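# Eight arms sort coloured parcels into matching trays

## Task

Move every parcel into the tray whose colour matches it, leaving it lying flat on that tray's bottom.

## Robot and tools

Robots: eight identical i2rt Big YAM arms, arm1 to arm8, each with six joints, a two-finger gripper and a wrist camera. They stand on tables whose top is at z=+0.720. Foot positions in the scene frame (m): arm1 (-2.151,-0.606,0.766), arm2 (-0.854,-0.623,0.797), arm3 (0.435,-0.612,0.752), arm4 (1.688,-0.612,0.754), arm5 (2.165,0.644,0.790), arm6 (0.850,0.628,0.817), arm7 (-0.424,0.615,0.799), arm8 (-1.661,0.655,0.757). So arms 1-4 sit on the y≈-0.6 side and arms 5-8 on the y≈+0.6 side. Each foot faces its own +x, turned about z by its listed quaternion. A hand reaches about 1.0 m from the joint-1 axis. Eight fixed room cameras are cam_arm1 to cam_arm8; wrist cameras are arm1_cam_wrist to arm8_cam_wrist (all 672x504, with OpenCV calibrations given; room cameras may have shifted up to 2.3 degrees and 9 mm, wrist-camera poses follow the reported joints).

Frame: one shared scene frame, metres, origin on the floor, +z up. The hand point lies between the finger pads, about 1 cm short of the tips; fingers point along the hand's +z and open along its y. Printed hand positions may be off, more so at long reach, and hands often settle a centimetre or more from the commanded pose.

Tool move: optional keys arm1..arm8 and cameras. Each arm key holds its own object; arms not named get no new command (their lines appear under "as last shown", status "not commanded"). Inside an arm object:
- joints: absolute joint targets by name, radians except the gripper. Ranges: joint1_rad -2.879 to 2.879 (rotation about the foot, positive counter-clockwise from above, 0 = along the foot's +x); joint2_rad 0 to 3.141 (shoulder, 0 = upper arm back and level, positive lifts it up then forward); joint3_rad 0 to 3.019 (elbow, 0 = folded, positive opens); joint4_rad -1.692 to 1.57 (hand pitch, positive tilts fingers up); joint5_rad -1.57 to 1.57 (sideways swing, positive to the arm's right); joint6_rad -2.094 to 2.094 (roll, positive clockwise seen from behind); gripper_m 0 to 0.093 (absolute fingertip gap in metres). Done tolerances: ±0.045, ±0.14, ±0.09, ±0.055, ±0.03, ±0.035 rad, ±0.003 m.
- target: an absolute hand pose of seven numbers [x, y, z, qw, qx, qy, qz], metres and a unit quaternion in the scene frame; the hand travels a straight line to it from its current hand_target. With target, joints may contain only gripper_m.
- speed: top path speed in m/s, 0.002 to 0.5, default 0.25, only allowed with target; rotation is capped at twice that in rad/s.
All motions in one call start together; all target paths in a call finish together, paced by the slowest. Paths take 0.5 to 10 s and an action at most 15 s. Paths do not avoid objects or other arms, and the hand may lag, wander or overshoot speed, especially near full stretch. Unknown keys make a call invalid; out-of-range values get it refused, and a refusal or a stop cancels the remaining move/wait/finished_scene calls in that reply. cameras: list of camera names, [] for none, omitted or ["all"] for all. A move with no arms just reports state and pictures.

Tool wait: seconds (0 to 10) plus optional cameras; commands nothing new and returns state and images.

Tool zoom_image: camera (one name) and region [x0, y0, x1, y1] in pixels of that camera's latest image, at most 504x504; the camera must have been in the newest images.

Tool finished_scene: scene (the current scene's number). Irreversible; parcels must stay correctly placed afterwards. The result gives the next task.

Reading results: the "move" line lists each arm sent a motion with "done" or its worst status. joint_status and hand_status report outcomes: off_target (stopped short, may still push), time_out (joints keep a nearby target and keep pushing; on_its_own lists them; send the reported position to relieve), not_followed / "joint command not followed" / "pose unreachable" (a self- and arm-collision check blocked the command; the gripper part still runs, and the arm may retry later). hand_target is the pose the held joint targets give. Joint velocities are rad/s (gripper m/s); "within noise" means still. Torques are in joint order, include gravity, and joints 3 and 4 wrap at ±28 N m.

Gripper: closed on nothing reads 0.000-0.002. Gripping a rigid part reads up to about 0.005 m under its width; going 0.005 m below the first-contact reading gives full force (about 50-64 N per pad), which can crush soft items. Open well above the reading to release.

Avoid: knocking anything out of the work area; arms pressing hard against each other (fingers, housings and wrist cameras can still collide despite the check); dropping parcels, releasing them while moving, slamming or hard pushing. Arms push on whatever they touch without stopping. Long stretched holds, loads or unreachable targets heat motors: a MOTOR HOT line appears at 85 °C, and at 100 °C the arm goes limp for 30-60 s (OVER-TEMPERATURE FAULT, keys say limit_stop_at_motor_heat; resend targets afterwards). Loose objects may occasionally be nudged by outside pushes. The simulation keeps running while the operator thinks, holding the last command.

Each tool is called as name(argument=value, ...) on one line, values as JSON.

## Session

move()

Scene clock: 0.00 s.
Joint torques (N m): no reading
Heat: arm1: hottest joint1_rad 30 °C; arm2: hottest joint3_rad 30 °C; arm3: hottest joint2_rad 30 °C; arm4: hottest joint3_rad 33 °C; arm5: hottest joint3_rad 32 °C; arm6: hottest joint2_rad 30 °C; arm7: hottest joint3_rad 35 °C; arm8: hottest joint1_rad 29 °C.
Joint velocities: within noise
arm1.joint_positions: joint1_rad=+0.458 joint2_rad=+0.456 joint3_rad=+1.438 joint4_rad=-1.139 joint5_rad=+0.063 joint6_rad=-0.074 gripper_m=+0.09396
arm1.joint_status: not commanded
arm1.hand: x=-1.9866 y=-0.6052 z=+1.4040 quat_wxyz=(-0.650, +0.024, -0.759, +0.041) (m; scene frame)
arm1.hand_target: x=-1.9921 y=-0.6053 z=+1.4119 quat_wxyz=(-0.658, +0.023, -0.752, +0.041) (m; scene frame)
arm1.hand_status: not commanded
arm2.joint_positions: joint1_rad=-0.133 joint2_rad=+0.490 joint3_rad=+1.431 joint4_rad=-1.371 joint5_rad=+0.122 joint6_rad=+0.254 gripper_m=+0.09396
arm2.joint_status: not commanded
arm2.hand: x=-0.9557 y=-0.4897 z=+1.3731 quat_wxyz=(-0.193, +0.711, -0.448, -0.506) (m; scene frame)
arm2.hand_target: x=-0.9532 y=-0.4923 z=+1.3817 quat_wxyz=(-0.195, +0.705, -0.446, -0.516) (m; scene frame)
arm2.hand_status: not commanded
arm3.joint_positions: joint1_rad=+0.288 joint2_rad=+0.566 joint3_rad=+1.355 joint4_rad=-1.309 joint5_rad=+0.227 joint6_rad=-0.408 gripper_m=+0.09396
arm3.joint_status: not commanded
arm3.hand: x=+0.2384 y=-0.5089 z=+1.2929 quat_wxyz=(-0.272, +0.862, -0.018, -0.428) (m; scene frame)
arm3.hand_target: x=+0.2407 y=-0.5098 z=+1.3061 quat_wxyz=(-0.276, +0.854, -0.020, -0.440) (m; scene frame)
arm3.hand_status: not commanded
arm4.joint_positions: joint1_rad=-0.202 joint2_rad=+0.526 joint3_rad=+1.372 joint4_rad=-1.530 joint5_rad=+0.176 joint6_rad=+0.279 gripper_m=+0.09396
arm4.joint_status: not commanded
arm4.hand: x=+1.8391 y=-0.5129 z=+1.2624 quat_wxyz=(-0.405, +0.175, -0.887, -0.138) (m; scene frame)
arm4.hand_target: x=+1.8372 y=-0.5146 z=+1.2716 quat_wxyz=(-0.414, +0.173, -0.882, -0.143) (m; scene frame)
arm4.hand_status: not commanded
arm5.joint_positions: joint1_rad=+0.150 joint2_rad=+0.484 joint3_rad=+1.403 joint4_rad=-1.356 joint5_rad=-0.018 joint6_rad=+0.258 gripper_m=+0.09396
arm5.joint_status: not commanded
arm5.hand: x=+1.9905 y=+0.6571 z=+1.3561 quat_wxyz=(+0.044, +0.831, -0.149, -0.534) (m; scene frame)
arm5.hand_target: x=+1.9935 y=+0.6567 z=+1.3668 quat_wxyz=(+0.045, +0.825, -0.147, -0.545) (m; scene frame)
arm5.hand_status: not commanded
arm6.joint_positions: joint1_rad=+0.005 joint2_rad=+0.600 joint3_rad=+1.377 joint4_rad=-1.425 joint5_rad=+0.198 joint6_rad=-0.419 gripper_m=+0.09396
arm6.joint_status: not commanded
arm6.hand: x=+1.0055 y=+0.4776 z=+1.3387 quat_wxyz=(-0.341, -0.130, -0.883, +0.295) (m; scene frame)
arm6.hand_target: x=+1.0039 y=+0.4787 z=+1.3519 quat_wxyz=(-0.354, -0.130, -0.876, +0.302) (m; scene frame)
arm6.hand_status: not commanded
arm7.joint_positions: joint1_rad=-0.316 joint2_rad=+0.535 joint3_rad=+1.368 joint4_rad=-1.177 joint5_rad=-0.073 joint6_rad=-0.126 gripper_m=+0.09396
arm7.joint_status: not commanded
arm7.hand: x=-0.2873 y=+0.4416 z=+1.3804 quat_wxyz=(-0.508, -0.311, -0.757, +0.270) (m; scene frame)
arm7.hand_target: x=-0.2897 y=+0.4449 z=+1.3917 quat_wxyz=(-0.517, -0.307, -0.750, +0.275) (m; scene frame)
arm7.hand_status: not commanded
arm8.joint_positions: joint1_rad=+0.154 joint2_rad=+0.581 joint3_rad=+1.368 joint4_rad=-1.211 joint5_rad=-0.224 joint6_rad=+0.370 gripper_m=+0.09396
arm8.joint_status: not commanded
arm8.hand: x=-1.7287 y=+0.4302 z=+1.3236 quat_wxyz=(-0.435, -0.755, -0.361, +0.333) (m; scene frame)
arm8.hand_target: x=-1.7273 y=+0.4330 z=+1.3347 quat_wxyz=(-0.441, -0.748, -0.360, +0.341) (m; scene frame)
arm8.hand_status: not commanded
pictures: arm1_cam_wrist, arm2_cam_wrist, arm3_cam_wrist, arm4_cam_wrist, arm5_cam_wrist, arm6_cam_wrist, arm7_cam_wrist, arm8_cam_wrist, cam_arm1, cam_arm2, cam_arm3, cam_arm4, cam_arm5, cam_arm6, cam_arm7, cam_arm8
camera_calibration:
arm1_cam_wrist: T_world_to_cam=[[-0.0151899, -0.996953, 0.076509, -0.739945], [-0.693604, -0.0446081, -0.718974, -0.390757], [0.720196, -0.0639881, -0.690813, 2.48858], [0, 0, 0, 1]] pos_world=[-2.07453, -0.595882, 1.49481]
arm2_cam_wrist: T_world_to_cam=[[0.840398, 0.511513, -0.179125, 1.29842], [0.377955, -0.790013, -0.482731, 0.641545], [-0.388434, 0.337985, -0.857254, 1.09193], [0, 0, 0, 1]] pos_world=[-0.909517, -0.526384, 1.47834]
arm3_cam_wrist: T_world_to_cam=[[0.273517, 0.847801, 0.454336, -0.222297], [0.935917, -0.125599, -0.329066, 0.144225], [-0.221918, 0.515226, -0.827825, 1.50942], [0, 0, 0, 1]] pos_world=[0.260787, -0.571114, 1.39799]
arm4_cam_wrist: T_world_to_cam=[[0.421855, -0.902681, -0.084888, -1.1342], [-0.884829, -0.389463, -0.255726, 1.75509], [0.197778, 0.182991, -0.963015, 1.07074], [0, 0, 0, 1]] pos_world=[1.81965, -0.536211, 1.38368]
arm5_cam_wrist: T_world_to_cam=[[0.208912, 0.948065, -0.239849, -0.712488], [0.828489, -0.301889, -0.471666, -0.803489], [-0.519578, -0.100176, -0.84853, 2.37481], [0, 0, 0, 1]] pos_world=[2.04843, 0.67082, 1.46523]
arm6_cam_wrist: T_world_to_cam=[[-0.428817, -0.788123, 0.441564, 0.214993], [-0.903379, 0.371489, -0.214249, 1.0236], [0.00481816, -0.490773, -0.871274, 1.52024], [0, 0, 0, 1]] pos_world=[1.00957, 0.535277, 1.44892]
arm7_cam_wrist: T_world_to_cam=[[-0.747697, -0.654596, 0.111593, -0.082968], [-0.585602, 0.570766, -0.575584, 0.380558], [0.313082, -0.495711, -0.810093, 1.54839], [0, 0, 0, 1]] pos_world=[-0.323954, 0.496036, 1.48264]
arm8_cam_wrist: T_world_to_cam=[[-0.833849, 0.353228, -0.424177, -1.03093], [0.527182, 0.737406, -0.422271, 1.15734], [0.163633, -0.575728, -0.8011, 1.71143], [0, 0, 0, 1]] pos_world=[-1.74981, 0.496045, 1.42244]

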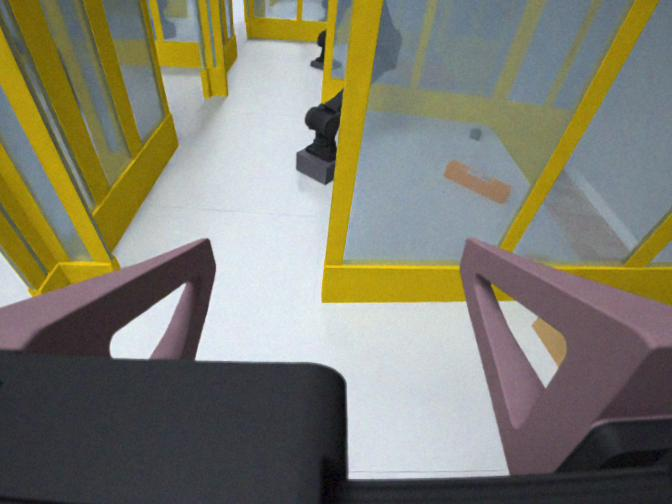

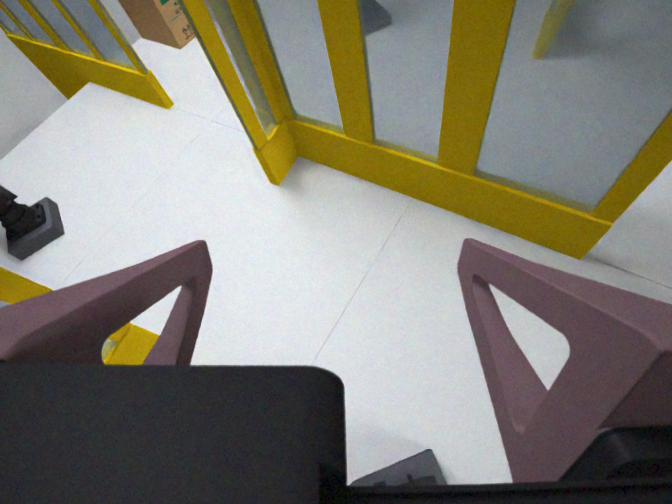

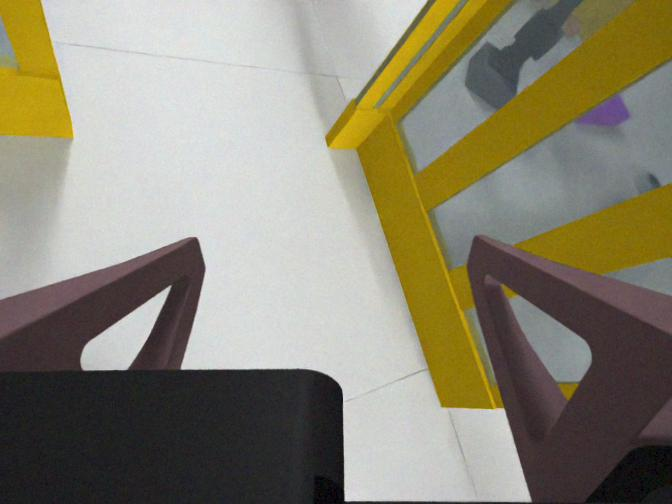

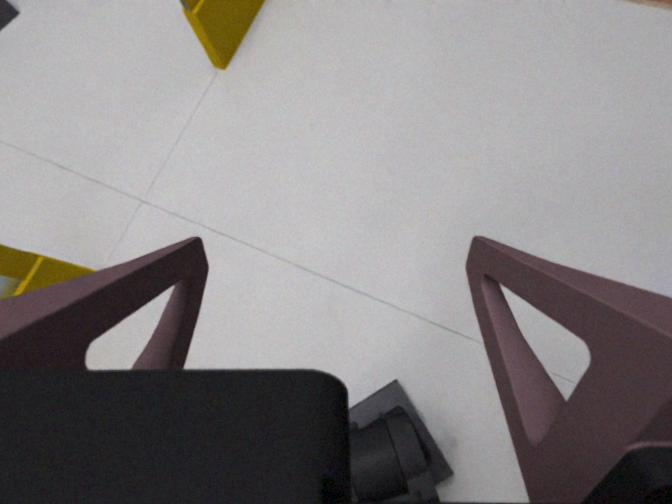

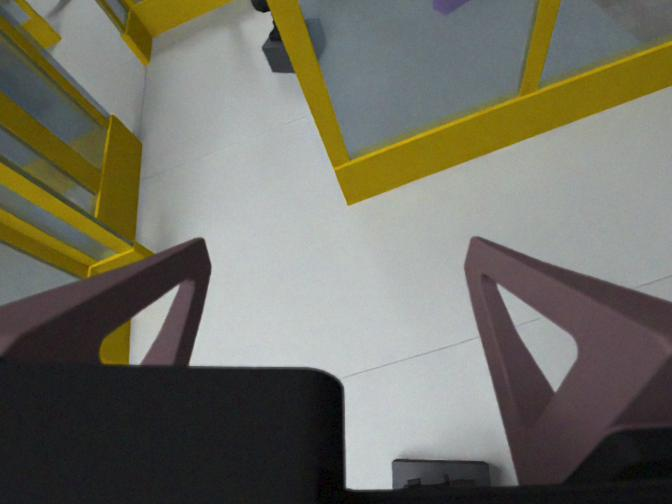

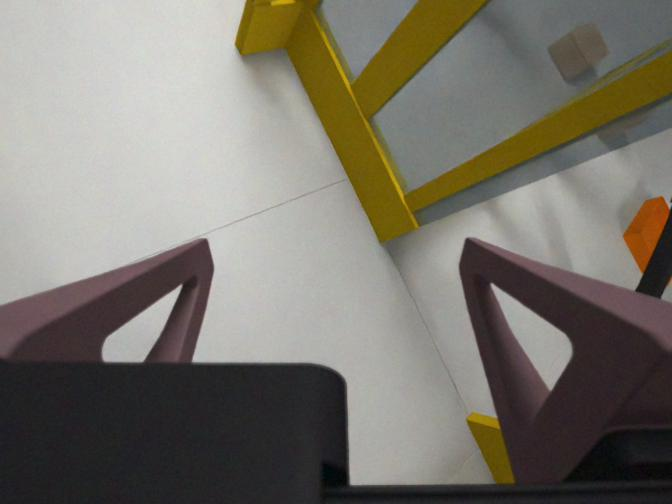

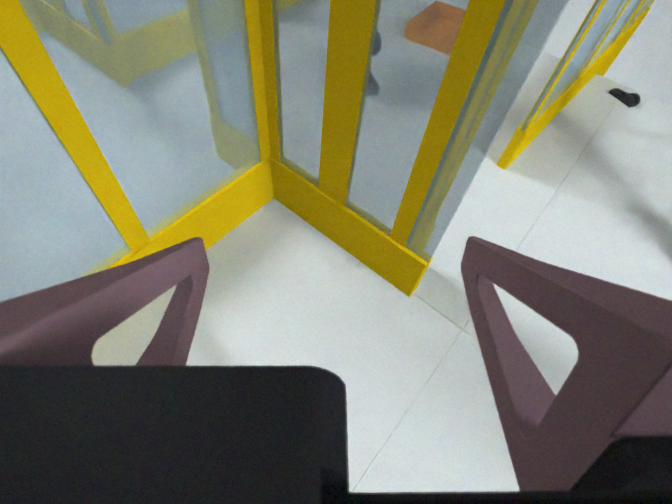

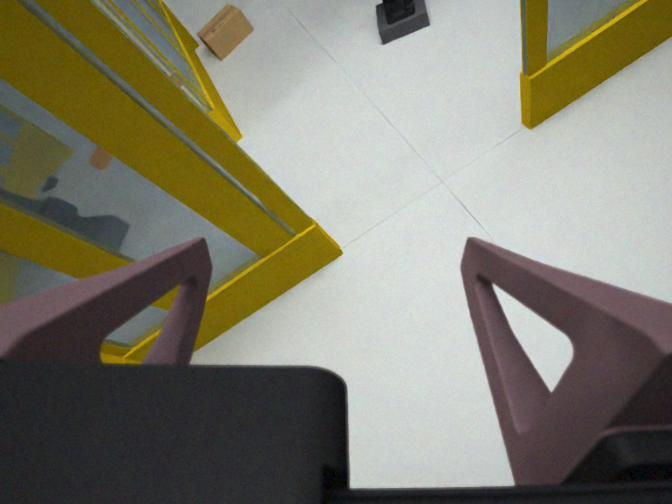

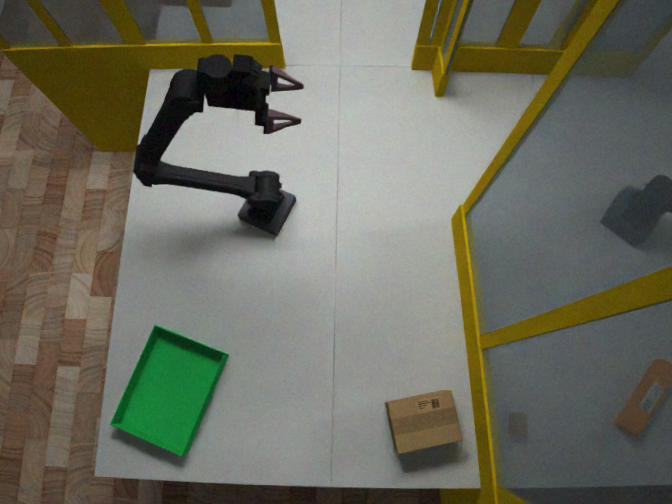

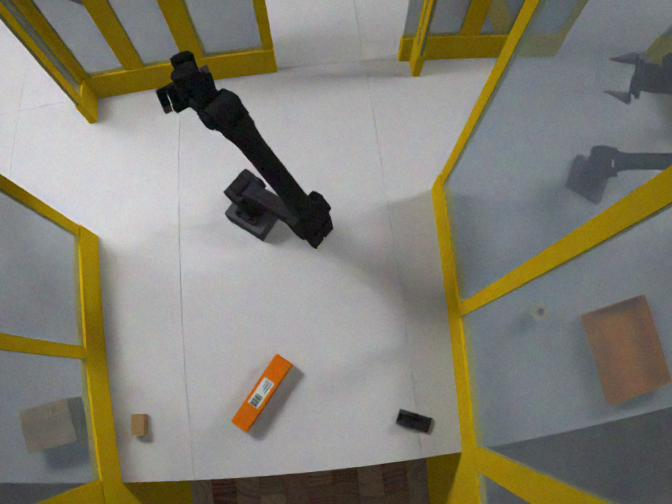

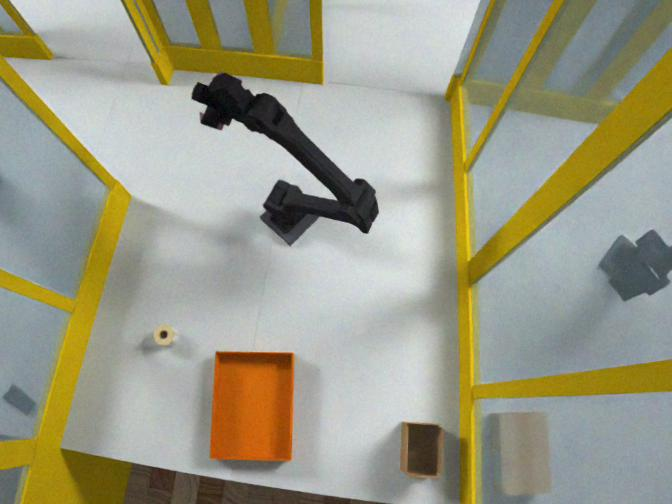

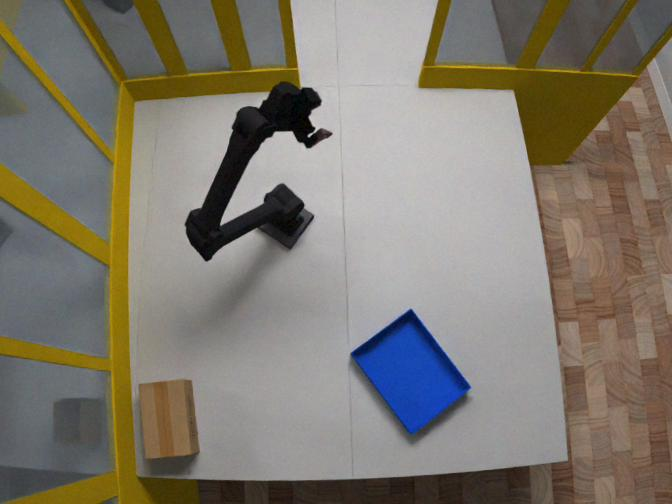

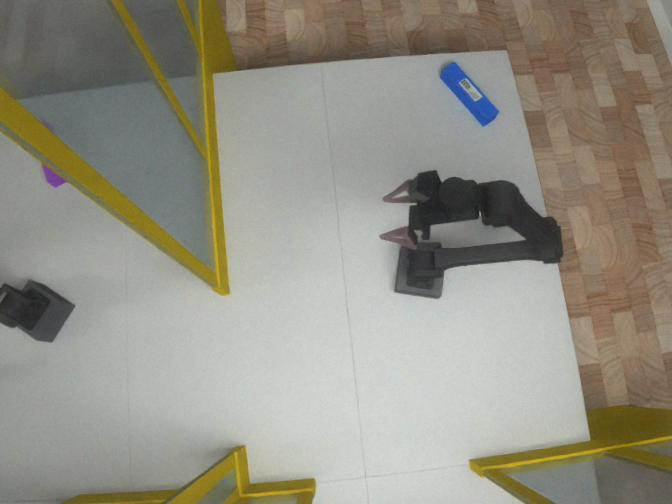

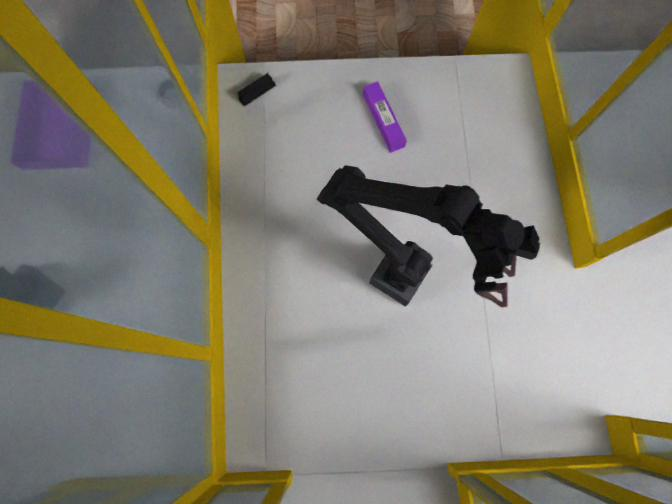

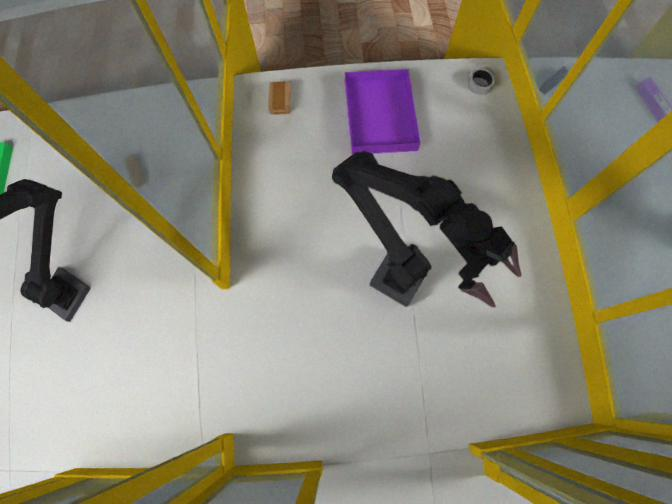

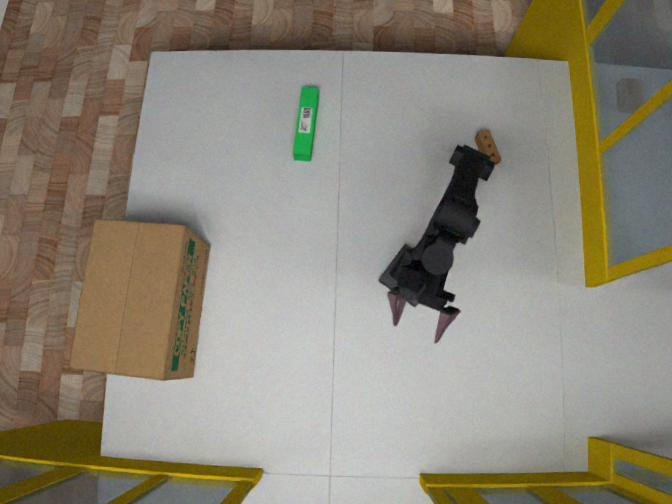

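move(arm2={"joints":{"joint1_rad":2.18,"joint2_rad":1.5,"joint3_rad":1.6,"joint4_rad":-1.65,"joint5_rad":0,"joint6_rad":0.593}}, arm5={"joints":{"joint1_rad":-1.717,"joint2_rad":1.5,"joint3_rad":1.6,"joint4_rad":-1.65,"joint5_rad":0,"joint6_rad":-0.803}}, arm6={"joints":{"joint1_rad":2.21,"joint2_rad":1.5,"joint3_rad":1.6,"joint4_rad":-1.65,"joint5_rad":0,"joint6_rad":-0.28}}, arm8={"joints":{"joint1_rad":-1.943,"joint2_rad":1.5,"joint3_rad":1.6,"joint4_rad":-1.65,"joint5_rad":0,"joint6_rad":0.646}}, arm1={"joints":{"joint1_rad":1.573,"joint2_rad":1.3,"joint3_rad":1.6,"joint4_rad":-1.6,"joint5_rad":0,"joint6_rad":-0.07}}, arm4={"joints":{"joint1_rad":0.215,"joint2_rad":1.3,"joint3_rad":1.6,"joint4_rad":-1.6,"joint5_rad":0,"joint6_rad":-0.052}}, arm3={"joints":{"joint1_rad":0.247,"joint2_rad":1.3,"joint3_rad":1.6,"joint4_rad":-1.6,"joint5_rad":0,"joint6_rad":-0.366}}, arm7={"joints":{"joint1_rad":-1.211,"joint2_rad":1.1,"joint3_rad":1.6,"joint4_rad":-1.6,"joint5_rad":0,"joint6_rad":-0.017}}, cameras=[])

move(arm2={"target":[-0.887,-1.243,0.88,0,0.8949,0.4462,0],"speed":0.35}, arm5={"target":[2.455,1.318,0.88,0,-0.8339,0.5519,0],"speed":0.35}, arm6={"target":[0.836,1.295,0.88,0,-0.8039,0.5948,0],"speed":0.35}, arm8={"target":[-2.021,1.188,0.88,0,-0.6884,0.7254,0],"speed":0.35}, cameras=["arm2_cam_wrist","arm5_cam_wrist","arm6_cam_wrist","arm8_cam_wrist"])

Scene clock: 135.87 s.
Joint torques (N m): arm1=[1.79 -7.88 9.48 0.38 0.1 0.04] | arm2=[0.15 -15.74 9.47 0.18 0.13 0.07] | arm3=[-1.96 -12.75 11.48 0.13 -0.3 0.14] | arm4=[1.26 -8.7 11.58 0.27 -0.15 -0.03] | arm5=[-1.08 -11.28 8.27 -0.2 -0.23 -0.15] | arm6=[-1.08 -10.58 10 -0.16 0.06 -0.01] | arm7=[-1.03 -5.71 12.9 0.47 -0.01 0.2] | arm8=[2.02 -13.68 11.48 -0.61 -0.1 0.01]
Heat: arm1: hottest joint3_rad 33 °C; arm2: hottest joint3_rad 37 °C; arm3: hottest joint3_rad 33 °C; arm4: hottest joint3_rad 41 °C; arm5: hottest joint3_rad 36 °C; arm6: hottest joint3_rad 35 °C; arm7: hottest joint3_rad 45 °C; arm8: hottest joint3_rad 38 °C.
move: arm1 done; arm2 done; arm3 done; arm4 done; arm5 done; arm6 done; arm7 done; arm8 done
Joint velocities: within noise
arm1.joint_positions: joint1_rad=+1.565 joint2_rad=+1.294 joint3_rad=+1.591 joint4_rad=-1.588 joint5_rad=+0.000 joint6_rad=-0.074 gripper_m=+0.09398
arm1.joint_status: all done
arm1.hand: x=-1.9788 y=-0.2234 z=+1.1516 quat_wxyz=(-0.119, +0.566, -0.813, -0.066) (m; scene frame)
arm1.hand_target: x=-1.9817 y=-0.2222 z=+1.1519 quat_wxyz=(-0.114, +0.568, -0.813, -0.064) (m; scene frame)
arm1.hand_status: not commanded
arm2.joint_positions: joint1_rad=+2.181 joint2_rad=+1.509 joint3_rad=+1.586 joint4_rad=-1.640 joint5_rad=-0.002 joint6_rad=+0.580 gripper_m=+0.09399
arm2.joint_status: all done
arm2.hand: x=-0.8770 y=-1.0715 z=+1.0930 quat_wxyz=(+0.003, +0.892, +0.453, -0.001) (m; scene frame)
arm2.hand_target: x=-0.8776 y=-1.0706 z=+1.1022 quat_wxyz=(+0.009, +0.895, +0.447, -0.005) (m; scene frame)
arm2.hand_status: not commanded
arm3.joint_positions: joint1_rad=+0.263 joint2_rad=+1.317 joint3_rad=+1.575 joint4_rad=-1.589 joint5_rad=+0.004 joint6_rad=-0.382 gripper_m=+0.09396
arm3.joint_status: all done
arm3.hand: x=+0.0386 y=-0.4697 z=+1.1233 quat_wxyz=(-0.048, +0.993, +0.017, -0.109) (m; scene frame)
arm3.hand_target: x=+0.0439 y=-0.4655 z=+1.1398 quat_wxyz=(-0.051, +0.991, +0.002, -0.123) (m; scene frame)
arm3.hand_status: not commanded
arm4.joint_positions: joint1_rad=+0.202 joint2_rad=+1.306 joint3_rad=+1.586 joint4_rad=-1.589 joint5_rad=+0.002 joint6_rad=-0.044 gripper_m=+0.09397
arm4.joint_status: all done
arm4.hand: x=+1.8623 y=-0.2248 z=+1.1296 quat_wxyz=(-0.104, +0.559, -0.820, -0.067) (m; scene frame)
arm4.hand_target: x=+1.8563 y=-0.2247 z=+1.1374 quat_wxyz=(-0.107, +0.568, -0.813, -0.071) (m; scene frame)
arm4.hand_status: not commanded
arm5.joint_positions: joint1_rad=-1.718 joint2_rad=+1.516 joint3_rad=+1.579 joint4_rad=-1.639 joint5_rad=+0.001 joint6_rad=-0.794 gripper_m=+0.09397
arm5.joint_status: all done
arm5.hand: x=+2.3422 y=+1.0541 z=+1.0837 quat_wxyz=(-0.001, +0.830, -0.558, +0.001) (m; scene frame)
arm5.hand_target: x=+2.3415 y=+1.0533 z=+1.0987 quat_wxyz=(-0.014, +0.832, -0.554, -0.002) (m; scene frame)
arm5.hand_status: not commanded
arm6.joint_positions: joint1_rad=+2.216 joint2_rad=+1.513 joint3_rad=+1.580 joint4_rad=-1.641 joint5_rad=-0.001 joint6_rad=-0.288 gripper_m=+0.09399
arm6.joint_status: all done
arm6.hand: x=+0.8382 y=+1.0763 z=+1.1092 quat_wxyz=(+0.002, +0.810, -0.587, +0.000) (m; scene frame)
arm6.hand_target: x=+0.8412 y=+1.0762 z=+1.1226 quat_wxyz=(-0.008, +0.805, -0.593, -0.007) (m; scene frame)
arm6.hand_status: not commanded
arm7.joint_positions: joint1_rad=-1.202 joint2_rad=+1.099 joint3_rad=+1.567 joint4_rad=-1.590 joint5_rad=-0.002 joint6_rad=-0.026 gripper_m=+0.09396
arm7.joint_status: all done
arm7.hand: x=-0.5194 y=+0.2690 z=+1.2478 quat_wxyz=(-0.132, -0.768, -0.600, +0.178) (m; scene frame)
arm7.hand_target: x=-0.5226 y=+0.2704 z=+1.2612 quat_wxyz=(-0.138, -0.772, -0.592, +0.187) (m; scene frame)
arm7.hand_status: not commanded
arm8.joint_positions: joint1_rad=-1.943 joint2_rad=+1.516 joint3_rad=+1.582 joint4_rad=-1.640 joint5_rad=+0.001 joint6_rad=+0.640 gripper_m=+0.09399
arm8.joint_status: all done
arm8.hand: x=-1.9111 y=+1.0286 z=+1.0488 quat_wxyz=(+0.000, -0.690, +0.724, -0.002) (m; scene frame)
arm8.hand_target: x=-1.9108 y=+1.0273 z=+1.0626 quat_wxyz=(+0.001, -0.688, +0.726, +0.010) (m; scene frame)
arm8.hand_status: not commanded
pictures: none
No camera images: "cameras" was empty.

Scene clock: 138.20 s.
Joint torques (N m): arm1=[1.73 -8.06 9.5 0.29 0.09 0.03] | arm2=[0.03 -22.07 11.22 0.64 0.11 0.07] | arm3=[-1.9 -12.69 11.44 0.1 -0.3 0.15] | arm4=[1.2 -8.7 11.58 0.27 -0.14 -0.04] | arm5=[-0.5 -20.78 10.33 -0.03 -0.26 -0.16] | arm6=[-0.97 -16.38 12.15 -0.24 0.06 0] | arm7=[-1.14 -5.71 12.85 0.43 0 0.2] | arm8=[1.9 -19.78 14.31 -0.4 -0.07 0.03]
Heat: arm1: hottest joint3_rad 33 °C; arm2: hottest joint3_rad 37 °C; arm3: hottest joint3_rad 34 °C; arm4: hottest joint3_rad 41 °C; arm5: hottest joint3_rad 36 °C; arm6: hottest joint3_rad 35 °C; arm7: hottest joint3_rad 45 °C; arm8: hottest joint3_rad 38 °C.
move: arm2 off_target; arm5 off_target; arm6 off_target; arm8 off_target
Joint velocities: within noise
arm1, arm3, arm4, arm7: as last shown
arm2.joint_positions: joint1_rad=+2.181 joint2_rad=+2.029 joint3_rad=+1.709 joint4_rad=-1.288 joint5_rad=-0.002 joint6_rad=+0.580 gripper_m=+0.09399
arm2.joint_status: not commanded
arm2.hand: x=-0.8849 y=-1.2261 z=+0.8711 quat_wxyz=(-0.016, +0.891, +0.453, +0.010) (m; scene frame)
arm2.hand_target: x=-0.8870 y=-1.2423 z=+0.8803 quat_wxyz=(+0.000, +0.895, +0.446, +0.000) (m; scene frame)
arm2.hand_status: off_target (0.019 m and 2.3 deg from the pose sent, 0.274 m and 0.9 deg at the start)
arm5.joint_positions: joint1_rad=-1.718 joint2_rad=+2.424 joint3_rad=+2.391 joint4_rad=-1.576 joint5_rad=+0.001 joint6_rad=-0.798 gripper_m=+0.09397
arm5.joint_status: not commanded
arm5.hand: x=+2.4522 y=+1.3080 z=+0.8654 quat_wxyz=(+0.015, +0.831, -0.557, +0.004) (m; scene frame)
arm5.hand_target: x=+2.4548 y=+1.3173 z=+0.8800 quat_wxyz=(-0.001, +0.834, -0.552, +0.000) (m; scene frame)
arm5.hand_status: off_target (0.018 m and 1.9 deg from the pose sent, 0.352 m and 0.9 deg at the start)
arm6.joint_positions: joint1_rad=+2.216 joint2_rad=+2.176 joint3_rad=+1.887 joint4_rad=-1.316 joint5_rad=-0.001 joint6_rad=-0.284 gripper_m=+0.09399
arm6.joint_status: not commanded
arm6.hand: x=+0.8325 y=+1.2788 z=+0.8657 quat_wxyz=(+0.014, +0.808, -0.589, +0.010) (m; scene frame)
arm6.hand_target: x=+0.8360 y=+1.2941 z=+0.8803 quat_wxyz=(+0.000, +0.804, -0.595, +0.000) (m; scene frame)
arm6.hand_status: off_target (0.022 m and 2.2 deg from the pose sent, 0.317 m and 1.1 deg at the start)
arm8.joint_positions: joint1_rad=-1.943 joint2_rad=+2.065 joint3_rad=+1.868 joint4_rad=-1.408 joint5_rad=+0.001 joint6_rad=+0.641 gripper_m=+0.09399
arm8.joint_status: not commanded
arm8.hand: x=-2.0107 y=+1.1764 z=+0.8684 quat_wxyz=(-0.002, -0.690, +0.724, -0.017) (m; scene frame)
arm8.hand_target: x=-2.0206 y=+1.1873 z=+0.8802 quat_wxyz=(+0.000, -0.688, +0.725, +0.000) (m; scene frame)
arm8.hand_status: off_target (0.019 m and 2.0 deg from the pose sent, 0.257 m and 0.4 deg at the start)
pictures: arm2_cam_wrist, arm5_cam_wrist, arm6_cam_wrist, arm8_cam_wrist
camera_calibration:
arm2_cam_wrist: T_world_to_cam=[[-0.804227, 0.593468, 0.0318625, -0.0129701], [0.486431, 0.62648, 0.609022, 0.672436], [0.341473, 0.50529, -0.792513, 1.73262], [0, 0, 0, 1]] pos_world=[-0.929167, -1.28905, 0.964008]
arm5_cam_wrist: T_world_to_cam=[[0.929072, 0.369572, -0.015546, -2.74713], [0.306958, -0.746853, 0.589905, -0.27876], [0.206402, -0.552836, -0.807323, 1.03978], [0, 0, 0, 1]] pos_world=[2.42324, 1.3819, 0.961173]
arm6_cam_wrist: T_world_to_cam=[[0.949627, 0.313351, -0.00450067, -1.18884], [0.252887, -0.757747, 0.601555, 0.243568], [0.185087, -0.572391, -0.798819, 1.39377], [0, 0, 0, 1]] pos_world=[0.809388, 1.35487, 0.961497]
arm8_cam_wrist: T_world_to_cam=[[0.998483, -0.0539539, 0.0110166, 2.06254], [-0.049389, -0.788945, 0.612475, 0.301187], [-0.024354, -0.61209, -0.790413, 1.47806], [0, 0, 0, 1]] pos_world=[-2.00854, 1.25361, 0.961083]

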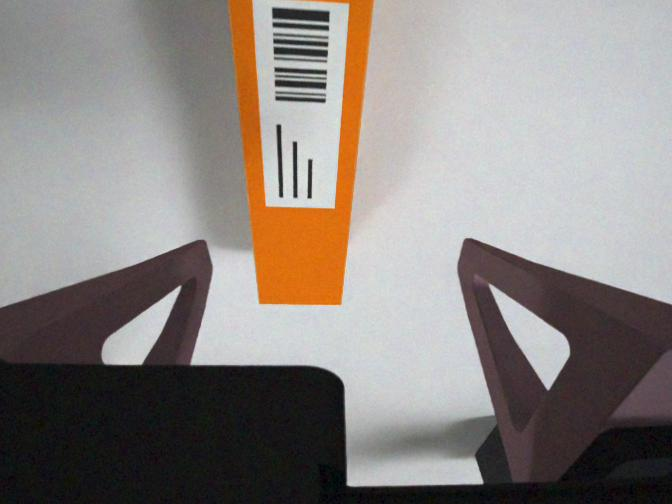

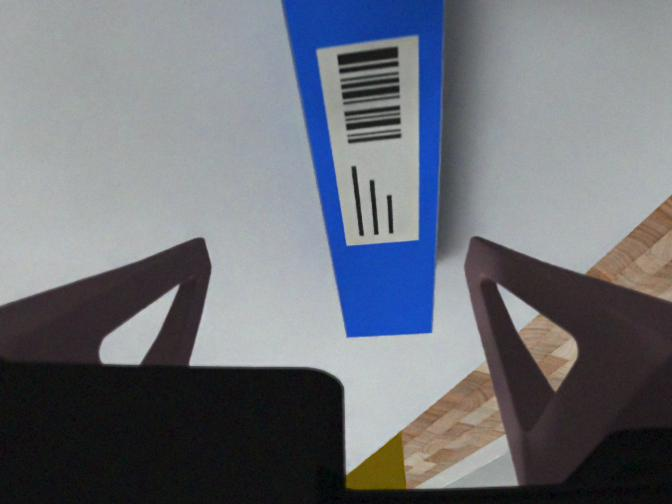

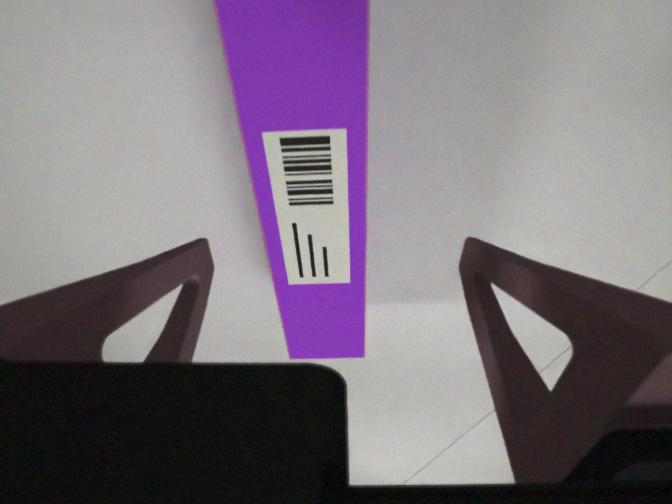

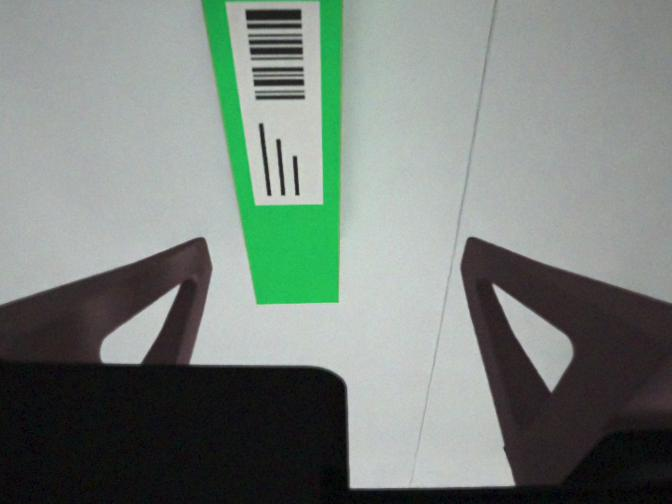

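move(arm2={"target":[-0.879,-1.255,0.82,0,0.9026,0.4305,0],"speed":0.2}, arm5={"target":[2.473,1.328,0.82,0,-0.866,0.5,0],"speed":0.2}, arm6={"target":[0.818,1.256,0.82,0,-0.8192,0.5736,0],"speed":0.2}, arm8={"target":[-2.044,1.204,0.82,0,-0.6884,0.7254,0],"speed":0.2}, cameras=["arm2_cam_wrist","arm5_cam_wrist","arm6_cam_wrist","arm8_cam_wrist"])

Scene clock: 181.33 s.
Joint torques (N m): arm1=[1.9 -7.82 9.58 0.28 0.1 0.05] | arm2=[0.85 -23.12 9.39 0.85 0.11 0.07] | arm3=[-1.9 -12.81 11.52 0.12 -0.29 0.14] | arm4=[1.2 -8.7 11.58 0.27 -0.15 -0.03] | arm5=[-1.08 -22.18 10 0.38 -0.26 -0.17] | arm6=[0.09 -18.9 7.34 0.49 0.06 -0.18] | arm7=[-1.03 -5.6 12.88 0.43 -0.01 0.21] | arm8=[2.32 -21.36 13.94 0.02 -0.07 0.04]
Heat: arm1: hottest joint3_rad 37 °C; arm2: hottest joint3_rad 37 °C; arm3: hottest joint3_rad 36 °C; arm4: hottest joint3_rad 46 °C; arm5: hottest joint3_rad 38 °C; arm6: hottest joint3_rad 37 °C; arm7: hottest joint3_rad 45 °C; arm8: hottest joint3_rad 43 °C.
move: arm2 off_target; arm5 off_target; arm6 off_target; arm8 off_target
Joint velocities: within noise
arm1, arm3, arm4, arm7: as last shown
arm2.joint_positions: joint1_rad=+2.185 joint2_rad=+2.118 joint3_rad=+1.709 joint4_rad=-1.186 joint5_rad=-0.002 joint6_rad=+0.628 gripper_m=+0.09399
arm2.joint_status: not commanded
arm2.hand: x=-0.8832 y=-1.2437 z=+0.8175 quat_wxyz=(-0.011, +0.901, +0.433, +0.007) (m; scene frame)
arm2.hand_target: x=-0.8790 y=-1.2548 z=+0.8201 quat_wxyz=(+0.000, +0.903, +0.430, +0.000) (m; scene frame)
arm2.hand_status: off_target (0.012 m and 1.5 deg from the pose sent, 0.059 m and 3.6 deg at the start)
arm4.hand_target: x=+1.8563 y=-0.2247 z=+1.1374 quat_wxyz=(-0.107, +0.567, -0.813, -0.071) (m; scene frame)
arm5.joint_positions: joint1_rad=-1.727 joint2_rad=+2.530 joint3_rad=+2.404 joint4_rad=-1.519 joint5_rad=+0.001 joint6_rad=-0.936 gripper_m=+0.09397
arm5.joint_status: not commanded
arm5.hand: x=+2.4614 y=+1.3128 z=+0.7947 quat_wxyz=(+0.033, +0.865, -0.501, +0.005) (m; scene frame)
arm5.hand_target: x=+2.4725 y=+1.3265 z=+0.8205 quat_wxyz=(+0.000, +0.866, -0.500, +0.000) (m; scene frame)
arm5.hand_status: off_target (0.032 m and 3.8 deg from the pose sent, 0.054 m and 7.9 deg at the start)
arm6.joint_positions: joint1_rad=+2.232 joint2_rad=+2.176 joint3_rad=+1.695 joint4_rad=-1.139 joint5_rad=-0.001 joint6_rad=-0.288 gripper_m=+0.09399
arm6.joint_status: not commanded
arm6.hand: x=+0.8239 y=+1.2475 z=+0.7983 quat_wxyz=(+0.020, +0.814, -0.581, +0.014) (m; scene frame)
arm6.hand_target: x=+0.8180 y=+1.2556 z=+0.8199 quat_wxyz=(+0.000, +0.819, -0.574, +0.000) (m; scene frame)
arm6.hand_status: off_target (0.024 m and 3.0 deg from the pose sent, 0.053 m and 2.9 deg at the start)
arm8.joint_positions: joint1_rad=-1.931 joint2_rad=+2.182 joint3_rad=+1.902 joint4_rad=-1.340 joint5_rad=+0.001 joint6_rad=+0.654 gripper_m=+0.09399
arm8.joint_status: not commanded
arm8.hand: x=-2.0298 y=+1.1900 z=+0.8073 quat_wxyz=(-0.003, -0.689, +0.724, -0.025) (m; scene frame)
arm8.hand_target: x=-2.0435 y=+1.2032 z=+0.8206 quat_wxyz=(+0.000, -0.688, +0.725, +0.000) (m; scene frame)
arm8.hand_status: off_target (0.024 m and 2.9 deg from the pose sent, 0.065 m and 2.0 deg at the start)
pictures: arm2_cam_wrist, arm5_cam_wrist, arm6_cam_wrist, arm8_cam_wrist
camera_calibration:
arm2_cam_wrist: T_world_to_cam=[[-0.777374, 0.628504, 0.0259343, 0.0727368], [0.514857, 0.612039, 0.600275, 0.72961], [0.361402, 0.479991, -0.799373, 1.69027], [0, 0, 0, 1]] pos_world=[-0.929968, -1.30358, 0.911304]
arm5_cam_wrist: T_world_to_cam=[[0.872975, 0.485502, -0.0469366, -2.74767], [0.411956, -0.682351, 0.603895, -0.590468], [0.261165, -0.546521, -0.795681, 0.831079], [0, 0, 0, 1]] pos_world=[2.42485, 1.38529, 0.888888]
arm6_cam_wrist: T_world_to_cam=[[0.943481, 0.331313, -0.0087219, -1.18513], [0.267004, -0.744229, 0.612235, 0.225564], [0.19635, -0.579961, -0.790628, 1.31719], [0, 0, 0, 1]] pos_world=[0.799291, 1.32444, 0.892969]
arm8_cam_wrist: T_world_to_cam=[[0.998264, -0.0548621, 0.0214219, 2.07523], [-0.0562616, -0.780727, 0.622334, 0.316759], [-0.0174179, -0.622459, -0.782458, 1.45763], [0, 0, 0, 1]] pos_world=[-2.02842, 1.26847, 0.898951]

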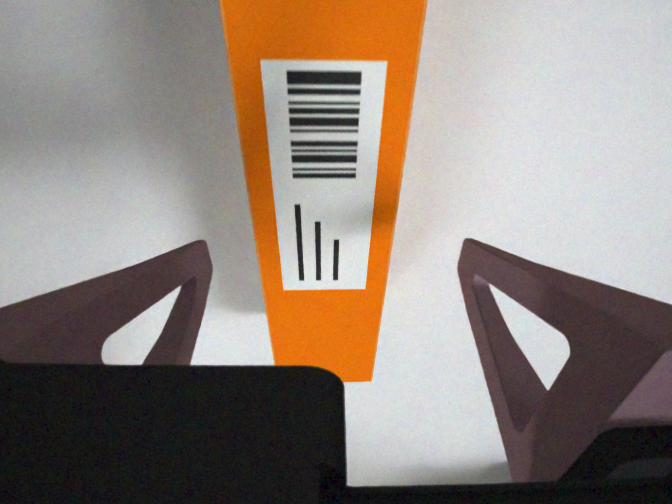

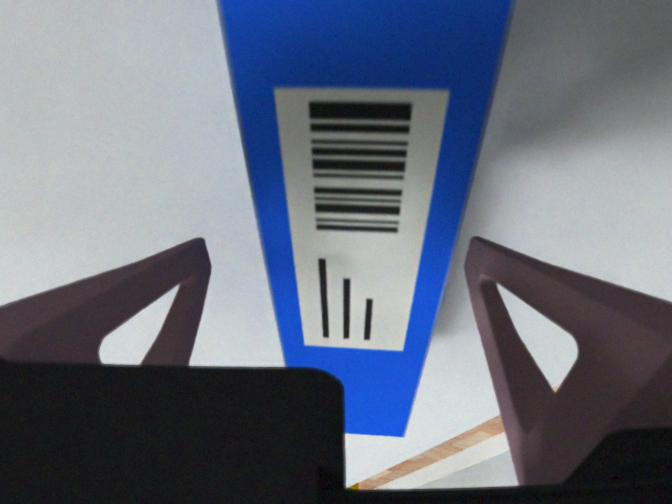

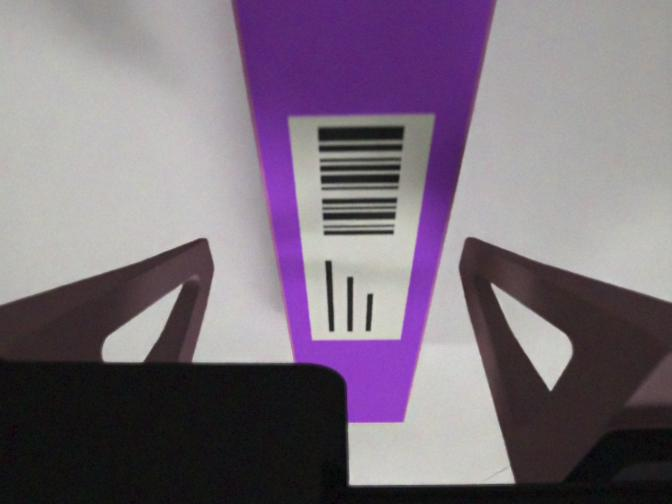

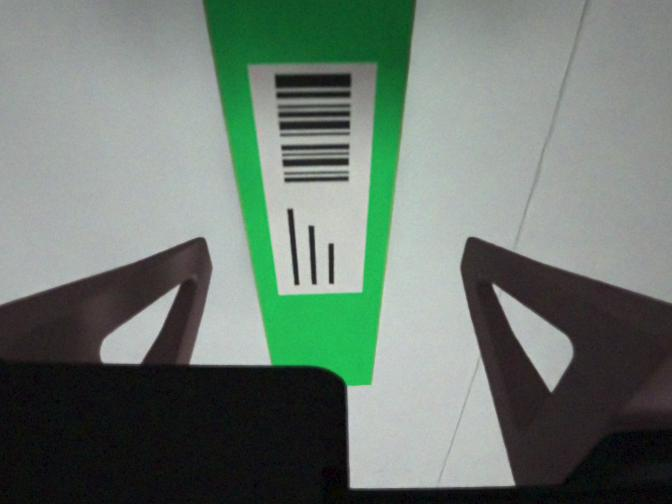

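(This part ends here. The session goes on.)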